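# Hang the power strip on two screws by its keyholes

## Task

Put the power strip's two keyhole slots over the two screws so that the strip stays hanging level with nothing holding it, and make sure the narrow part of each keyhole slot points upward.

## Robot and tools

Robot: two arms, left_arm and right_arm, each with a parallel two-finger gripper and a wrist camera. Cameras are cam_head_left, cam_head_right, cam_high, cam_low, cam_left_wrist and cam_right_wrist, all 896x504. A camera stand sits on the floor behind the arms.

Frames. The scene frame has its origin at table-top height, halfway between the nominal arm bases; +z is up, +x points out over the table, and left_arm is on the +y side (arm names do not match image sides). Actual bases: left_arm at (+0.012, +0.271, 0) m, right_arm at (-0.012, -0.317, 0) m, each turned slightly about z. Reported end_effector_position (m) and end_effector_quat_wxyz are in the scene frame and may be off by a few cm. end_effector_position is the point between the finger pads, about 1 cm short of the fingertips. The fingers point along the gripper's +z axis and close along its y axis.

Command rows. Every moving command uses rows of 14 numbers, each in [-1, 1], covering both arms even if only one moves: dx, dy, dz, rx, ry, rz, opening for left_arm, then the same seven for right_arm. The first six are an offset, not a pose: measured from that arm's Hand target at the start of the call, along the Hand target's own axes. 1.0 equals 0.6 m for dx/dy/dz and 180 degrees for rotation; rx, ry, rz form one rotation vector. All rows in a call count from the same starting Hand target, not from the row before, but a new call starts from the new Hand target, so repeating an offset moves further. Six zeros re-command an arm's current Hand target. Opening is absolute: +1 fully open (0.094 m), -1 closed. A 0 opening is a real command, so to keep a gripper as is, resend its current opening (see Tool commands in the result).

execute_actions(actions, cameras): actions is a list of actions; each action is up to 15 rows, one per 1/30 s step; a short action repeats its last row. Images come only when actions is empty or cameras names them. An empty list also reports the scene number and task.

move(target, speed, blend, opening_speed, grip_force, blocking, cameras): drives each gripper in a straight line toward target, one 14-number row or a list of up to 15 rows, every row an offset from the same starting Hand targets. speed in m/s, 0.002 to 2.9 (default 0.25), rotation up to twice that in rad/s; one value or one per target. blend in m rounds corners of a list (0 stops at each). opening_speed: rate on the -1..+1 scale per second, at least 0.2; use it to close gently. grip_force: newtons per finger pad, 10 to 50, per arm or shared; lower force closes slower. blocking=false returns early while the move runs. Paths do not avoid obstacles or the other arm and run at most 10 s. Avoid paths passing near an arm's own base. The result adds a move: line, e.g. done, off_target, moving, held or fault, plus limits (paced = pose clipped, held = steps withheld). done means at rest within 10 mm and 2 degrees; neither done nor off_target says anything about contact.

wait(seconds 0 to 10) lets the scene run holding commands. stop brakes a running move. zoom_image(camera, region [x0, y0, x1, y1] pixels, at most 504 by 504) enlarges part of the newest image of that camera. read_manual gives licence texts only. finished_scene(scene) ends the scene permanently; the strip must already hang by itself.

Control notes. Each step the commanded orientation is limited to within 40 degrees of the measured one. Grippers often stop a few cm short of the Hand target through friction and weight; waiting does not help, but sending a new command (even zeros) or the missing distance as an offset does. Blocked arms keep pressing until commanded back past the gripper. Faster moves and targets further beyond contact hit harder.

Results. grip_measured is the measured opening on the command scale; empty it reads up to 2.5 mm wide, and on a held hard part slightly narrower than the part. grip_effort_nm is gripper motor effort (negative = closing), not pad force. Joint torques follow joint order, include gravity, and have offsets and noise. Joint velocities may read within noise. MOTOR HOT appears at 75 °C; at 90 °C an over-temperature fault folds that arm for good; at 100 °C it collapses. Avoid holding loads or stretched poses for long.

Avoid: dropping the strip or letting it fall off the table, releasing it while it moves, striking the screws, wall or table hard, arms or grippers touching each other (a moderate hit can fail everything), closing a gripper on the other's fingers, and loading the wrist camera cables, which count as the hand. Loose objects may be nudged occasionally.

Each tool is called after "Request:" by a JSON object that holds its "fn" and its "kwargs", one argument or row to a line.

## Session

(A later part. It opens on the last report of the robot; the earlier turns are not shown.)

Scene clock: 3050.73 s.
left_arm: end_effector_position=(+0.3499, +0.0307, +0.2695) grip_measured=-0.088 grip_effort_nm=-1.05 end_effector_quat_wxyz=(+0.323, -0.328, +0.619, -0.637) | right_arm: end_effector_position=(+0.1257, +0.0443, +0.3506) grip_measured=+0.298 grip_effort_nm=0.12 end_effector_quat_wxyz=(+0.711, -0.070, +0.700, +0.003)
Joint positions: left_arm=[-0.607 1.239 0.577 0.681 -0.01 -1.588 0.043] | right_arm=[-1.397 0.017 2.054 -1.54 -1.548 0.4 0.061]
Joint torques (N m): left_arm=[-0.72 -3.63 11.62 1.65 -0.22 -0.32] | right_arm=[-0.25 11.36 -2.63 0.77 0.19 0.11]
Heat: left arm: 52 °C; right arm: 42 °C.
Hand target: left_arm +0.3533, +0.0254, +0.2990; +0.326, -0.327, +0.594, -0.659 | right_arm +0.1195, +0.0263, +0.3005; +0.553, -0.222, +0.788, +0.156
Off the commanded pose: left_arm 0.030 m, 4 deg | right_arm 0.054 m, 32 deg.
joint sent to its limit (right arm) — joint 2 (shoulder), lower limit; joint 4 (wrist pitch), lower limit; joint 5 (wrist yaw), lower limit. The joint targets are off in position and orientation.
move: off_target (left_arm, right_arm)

Request:
{"fn": "move", "kwargs": {
  "target": [
    [-0.0171,0.003,-0.0395,-0.006,0,0.0035,-0.3,0,0,0,0,0,0,0.3],
    [-0.0011,0.003,0.0005,-0.006,0,0.0035,-0.3,0,0,0,0,0,0,0.3]
  ],
  "blend": 0.002,
  "speed": 0.06
}}

Request:
{"fn": "move", "kwargs": {
  "target": [
    [-0.016,0.003,-0.04,0,0,0,-0.3,0,0,0,0,0,0,0.3],
    [0,0.003,0,0,0,0,-0.3,0,0,0,0,0,0,0.3]
  ],
  "blend": 0.002,
  "speed": 0.06
}}

Request:
{"fn": "move", "kwargs": {
  "target": [
    [-0.016,0.003,-0.04,0,0,0,-0.3,0,0,0,0,0,0,0.3],
    [0,0.003,0,0,0,0,-0.3,0,0,0,0,0,0,0.3]
  ],
  "blend": 0.002,
  "speed": 0.06
}}

Request:
{"fn": "move", "kwargs": {
  "target": [
    [-0.016,0.003,-0.04,0,0,0,-0.3,0,0,0,0,0,0,0.3],
    [0,0.003,0,0,0,0,-0.3,0,0,0,0,0,0,0.3]
  ],
  "blend": 0.002,
  "speed": 0.06
}}

Request:
{"fn": "move", "kwargs": {
  "target": [
    [-0.016,0.003,-0.04,0,0,0,-0.3,0,0,0,0,0,0,0.3],
    [0,0.003,0,0,0,0,-0.3,0,0,0,0,0,0,0.3]
  ],
  "blend": 0.002,
  "speed": 0.06
}}

Request:
{"fn": "move", "kwargs": {
  "target": [
    [-0.016,0.003,-0.04,0,0,0,-0.3,0,0,0,0,0,0,0.3],
    [0,0.003,0,0,0,0,-0.3,0,0,0,0,0,0,0.3]
  ],
  "blend": 0.002,
  "speed": 0.06,
  "cameras": ["cam_right_wrist"]
}}

Scene clock: 3067.07 s.
left_arm: end_effector_position=(+0.3505, +0.0313, +0.2644) grip_measured=-0.088 grip_effort_nm=-1.05 end_effector_quat_wxyz=(+0.319, -0.332, +0.629, -0.627) | right_arm: end_effector_position=(+0.1257, +0.0443, +0.3506) grip_measured=+0.298 grip_effort_nm=0.12 end_effector_quat_wxyz=(+0.711, -0.070, +0.700, +0.003)
Joint positions: left_arm=[-0.604 1.234 0.584 0.638 -0.007 -1.587 0.043] | right_arm=[-1.397 0.017 2.054 -1.54 -1.548 0.4 0.061]
Joint torques (N m): left_arm=[-0.72 -3.69 11.62 1.75 -0.2 -0.22] | right_arm=[-0.14 11.29 -2.71 0.8 0.2 0.13]
Heat: left arm: 54 °C; right arm: 42 °C.
Hand target: left_arm +0.3540, +0.0256, +0.2973; +0.326, -0.327, +0.602, -0.652 | right_arm +0.1195, +0.0263, +0.3005; +0.553, -0.222, +0.788, +0.156
Off the commanded pose: left_arm 0.034 m, 4 deg | right_arm 0.054 m, 32 deg.
joint sent to its limit (right arm) — joint 2 (shoulder), lower limit; joint 4 (wrist pitch), lower limit; joint 5 (wrist yaw), lower limit. The joint targets are off in position and orientation.
move: off_target (left_arm, right_arm)

Scene clock: 3068.53 s.
left_arm: end_effector_position=(+0.3503, +0.0315, +0.2593) grip_measured=-0.088 grip_effort_nm=-1.05 end_effector_quat_wxyz=(+0.317, -0.334, +0.633, -0.622) | right_arm: end_effector_position=(+0.1257, +0.0443, +0.3506) grip_measured=+0.298 grip_effort_nm=0.12 end_effector_quat_wxyz=(+0.711, -0.070, +0.700, +0.003)
Joint positions: left_arm=[-0.604 1.237 0.578 0.635 -0.008 -1.586 0.043] | right_arm=[-1.397 0.017 2.054 -1.54 -1.548 0.4 0.061]
Joint torques (N m): left_arm=[-0.79 -3.92 11.6 1.88 -0.2 -0.18] | right_arm=[-0.23 11.25 -2.65 0.81 0.22 0.09]
Heat: left arm: 53 °C; right arm: 42 °C.
Hand target: left_arm +0.3540, +0.0255, +0.2955; +0.326, -0.327, +0.602, -0.652 | right_arm +0.1195, +0.0263, +0.3005; +0.553, -0.222, +0.788, +0.156
Off the commanded pose: left_arm 0.037 m, 5 deg | right_arm 0.054 m, 32 deg.
joint sent to its limit (right arm) — joint 2 (shoulder), lower limit; joint 4 (wrist pitch), lower limit; joint 5 (wrist yaw), lower limit. The joint targets are off in position and orientation.
move: off_target (left_arm, right_arm)

Scene clock: 3069.97 s.
left_arm: end_effector_position=(+0.3502, +0.0317, +0.2551) grip_measured=-0.088 grip_effort_nm=-1.05 end_effector_quat_wxyz=(+0.315, -0.336, +0.636, -0.619) | right_arm: end_effector_position=(+0.1257, +0.0443, +0.3506) grip_measured=+0.298 grip_effort_nm=0.12 end_effector_quat_wxyz=(+0.711, -0.070, +0.700, +0.003)
Joint positions: left_arm=[-0.604 1.24 0.572 0.635 -0.008 -1.586 0.043] | right_arm=[-1.397 0.017 2.054 -1.54 -1.548 0.4 0.061]
Joint torques (N m): left_arm=[-0.68 -3.85 11.63 1.99 -0.21 -0.2] | right_arm=[-0.17 11.26 -2.65 0.8 0.21 0.13]
Heat: left arm: 53 °C; right arm: 42 °C.
Hand target: left_arm +0.3541, +0.0254, +0.2936; +0.326, -0.327, +0.602, -0.652 | right_arm +0.1195, +0.0263, +0.3005; +0.553, -0.222, +0.788, +0.156
Off the commanded pose: left_arm 0.039 m, 6 deg | right_arm 0.054 m, 32 deg.
joint sent to its limit (right arm) — joint 2 (shoulder), lower limit; joint 4 (wrist pitch), lower limit; joint 5 (wrist yaw), lower limit. The joint targets are off in position and orientation.
move: off_target (left_arm, right_arm)

Scene clock: 3071.40 s.
left_arm: end_effector_position=(+0.3498, +0.0321, +0.2515) grip_measured=-0.088 grip_effort_nm=-1.05 end_effector_quat_wxyz=(+0.314, -0.337, +0.638, -0.617) | right_arm: end_effector_position=(+0.1257, +0.0443, +0.3506) grip_measured=+0.298 grip_effort_nm=0.12 end_effector_quat_wxyz=(+0.711, -0.070, +0.700, +0.003)
Joint positions: left_arm=[-0.604 1.242 0.566 0.635 -0.009 -1.586 0.043] | right_arm=[-1.397 0.017 2.054 -1.54 -1.548 0.4 0.061]
Joint torques (N m): left_arm=[-0.69 -3.79 11.59 2.08 -0.19 -0.23] | right_arm=[-0.31 11.3 -2.69 0.81 0.2 0.1]
Heat: left arm: 53 °C; right arm: 42 °C.
Hand target: left_arm +0.3542, +0.0252, +0.2918; +0.326, -0.327, +0.602, -0.652 | right_arm +0.1195, +0.0263, +0.3005; +0.553, -0.222, +0.788, +0.156
Off the commanded pose: left_arm 0.041 m, 6 deg | right_arm 0.054 m, 32 deg.
joint sent to its limit (right arm) — joint 2 (shoulder), lower limit; joint 4 (wrist pitch), lower limit; joint 5 (wrist yaw), lower limit. The joint targets are off in position and orientation.
move: off_target (left_arm, right_arm)

Scene clock: 3072.83 s.
left_arm: end_effector_position=(+0.3496, +0.0323, +0.2474) grip_measured=-0.088 grip_effort_nm=-1.05 end_effector_quat_wxyz=(+0.313, -0.339, +0.641, -0.614) | right_arm: end_effector_position=(+0.1257, +0.0443, +0.3506) grip_measured=+0.298 grip_effort_nm=0.12 end_effector_quat_wxyz=(+0.711, -0.070, +0.700, +0.003)
Joint positions: left_arm=[-0.604 1.245 0.56 0.635 -0.009 -1.586 0.043] | right_arm=[-1.397 0.017 2.054 -1.54 -1.548 0.4 0.061]
Joint torques (N m): left_arm=[-0.68 -3.79 11.62 2.18 -0.21 -0.21] | right_arm=[-0.21 11.4 -2.69 0.78 0.2 0.11]
Heat: left arm: 53 °C; right arm: 42 °C.
Hand target: left_arm +0.3542, +0.0251, +0.2900; +0.326, -0.327, +0.602, -0.652 | right_arm +0.1195, +0.0263, +0.3005; +0.553, -0.222, +0.788, +0.156
Off the commanded pose: left_arm 0.044 m, 7 deg | right_arm 0.054 m, 32 deg.
joint sent to its limit (right arm) — joint 2 (shoulder), lower limit; joint 4 (wrist pitch), lower limit; joint 5 (wrist yaw), lower limit. The joint targets are off in position and orientation.
move: off_target (left_arm, right_arm)

Scene clock: 3074.27 s.
left_arm: end_effector_position=(+0.3488, +0.0322, +0.2438) grip_measured=-0.088 grip_effort_nm=-1.05 end_effector_quat_wxyz=(+0.311, -0.340, +0.643, -0.611) | right_arm: end_effector_position=(+0.1257, +0.0443, +0.3506) grip_measured=+0.298 grip_effort_nm=0.12 end_effector_quat_wxyz=(+0.711, -0.070, +0.700, +0.003)
Joint positions: left_arm=[-0.606 1.247 0.554 0.635 -0.009 -1.586 0.043] | right_arm=[-1.397 0.017 2.054 -1.54 -1.548 0.4 0.061]
Joint torques (N m): left_arm=[-0.64 -3.88 11.54 2.23 -0.17 -0.23] | right_arm=[-0.31 11.32 -2.7 0.8 0.2 0.12]
Heat: left arm: 53 °C; right arm: 42 °C.
Hand target: left_arm +0.3543, +0.0250, +0.2882; +0.326, -0.327, +0.602, -0.652 | right_arm +0.1195, +0.0263, +0.3005; +0.553, -0.222, +0.788, +0.156
Off the commanded pose: left_arm 0.045 m, 7 deg | right_arm 0.054 m, 32 deg.
joint sent to its limit (right arm) — joint 2 (shoulder), lower limit; joint 4 (wrist pitch), lower limit; joint 5 (wrist yaw), lower limit. The joint targets are off in position and orientation.
move: off_target (left_arm, right_arm)
Images, in order (width x height): cam_right_wrist 896x504.

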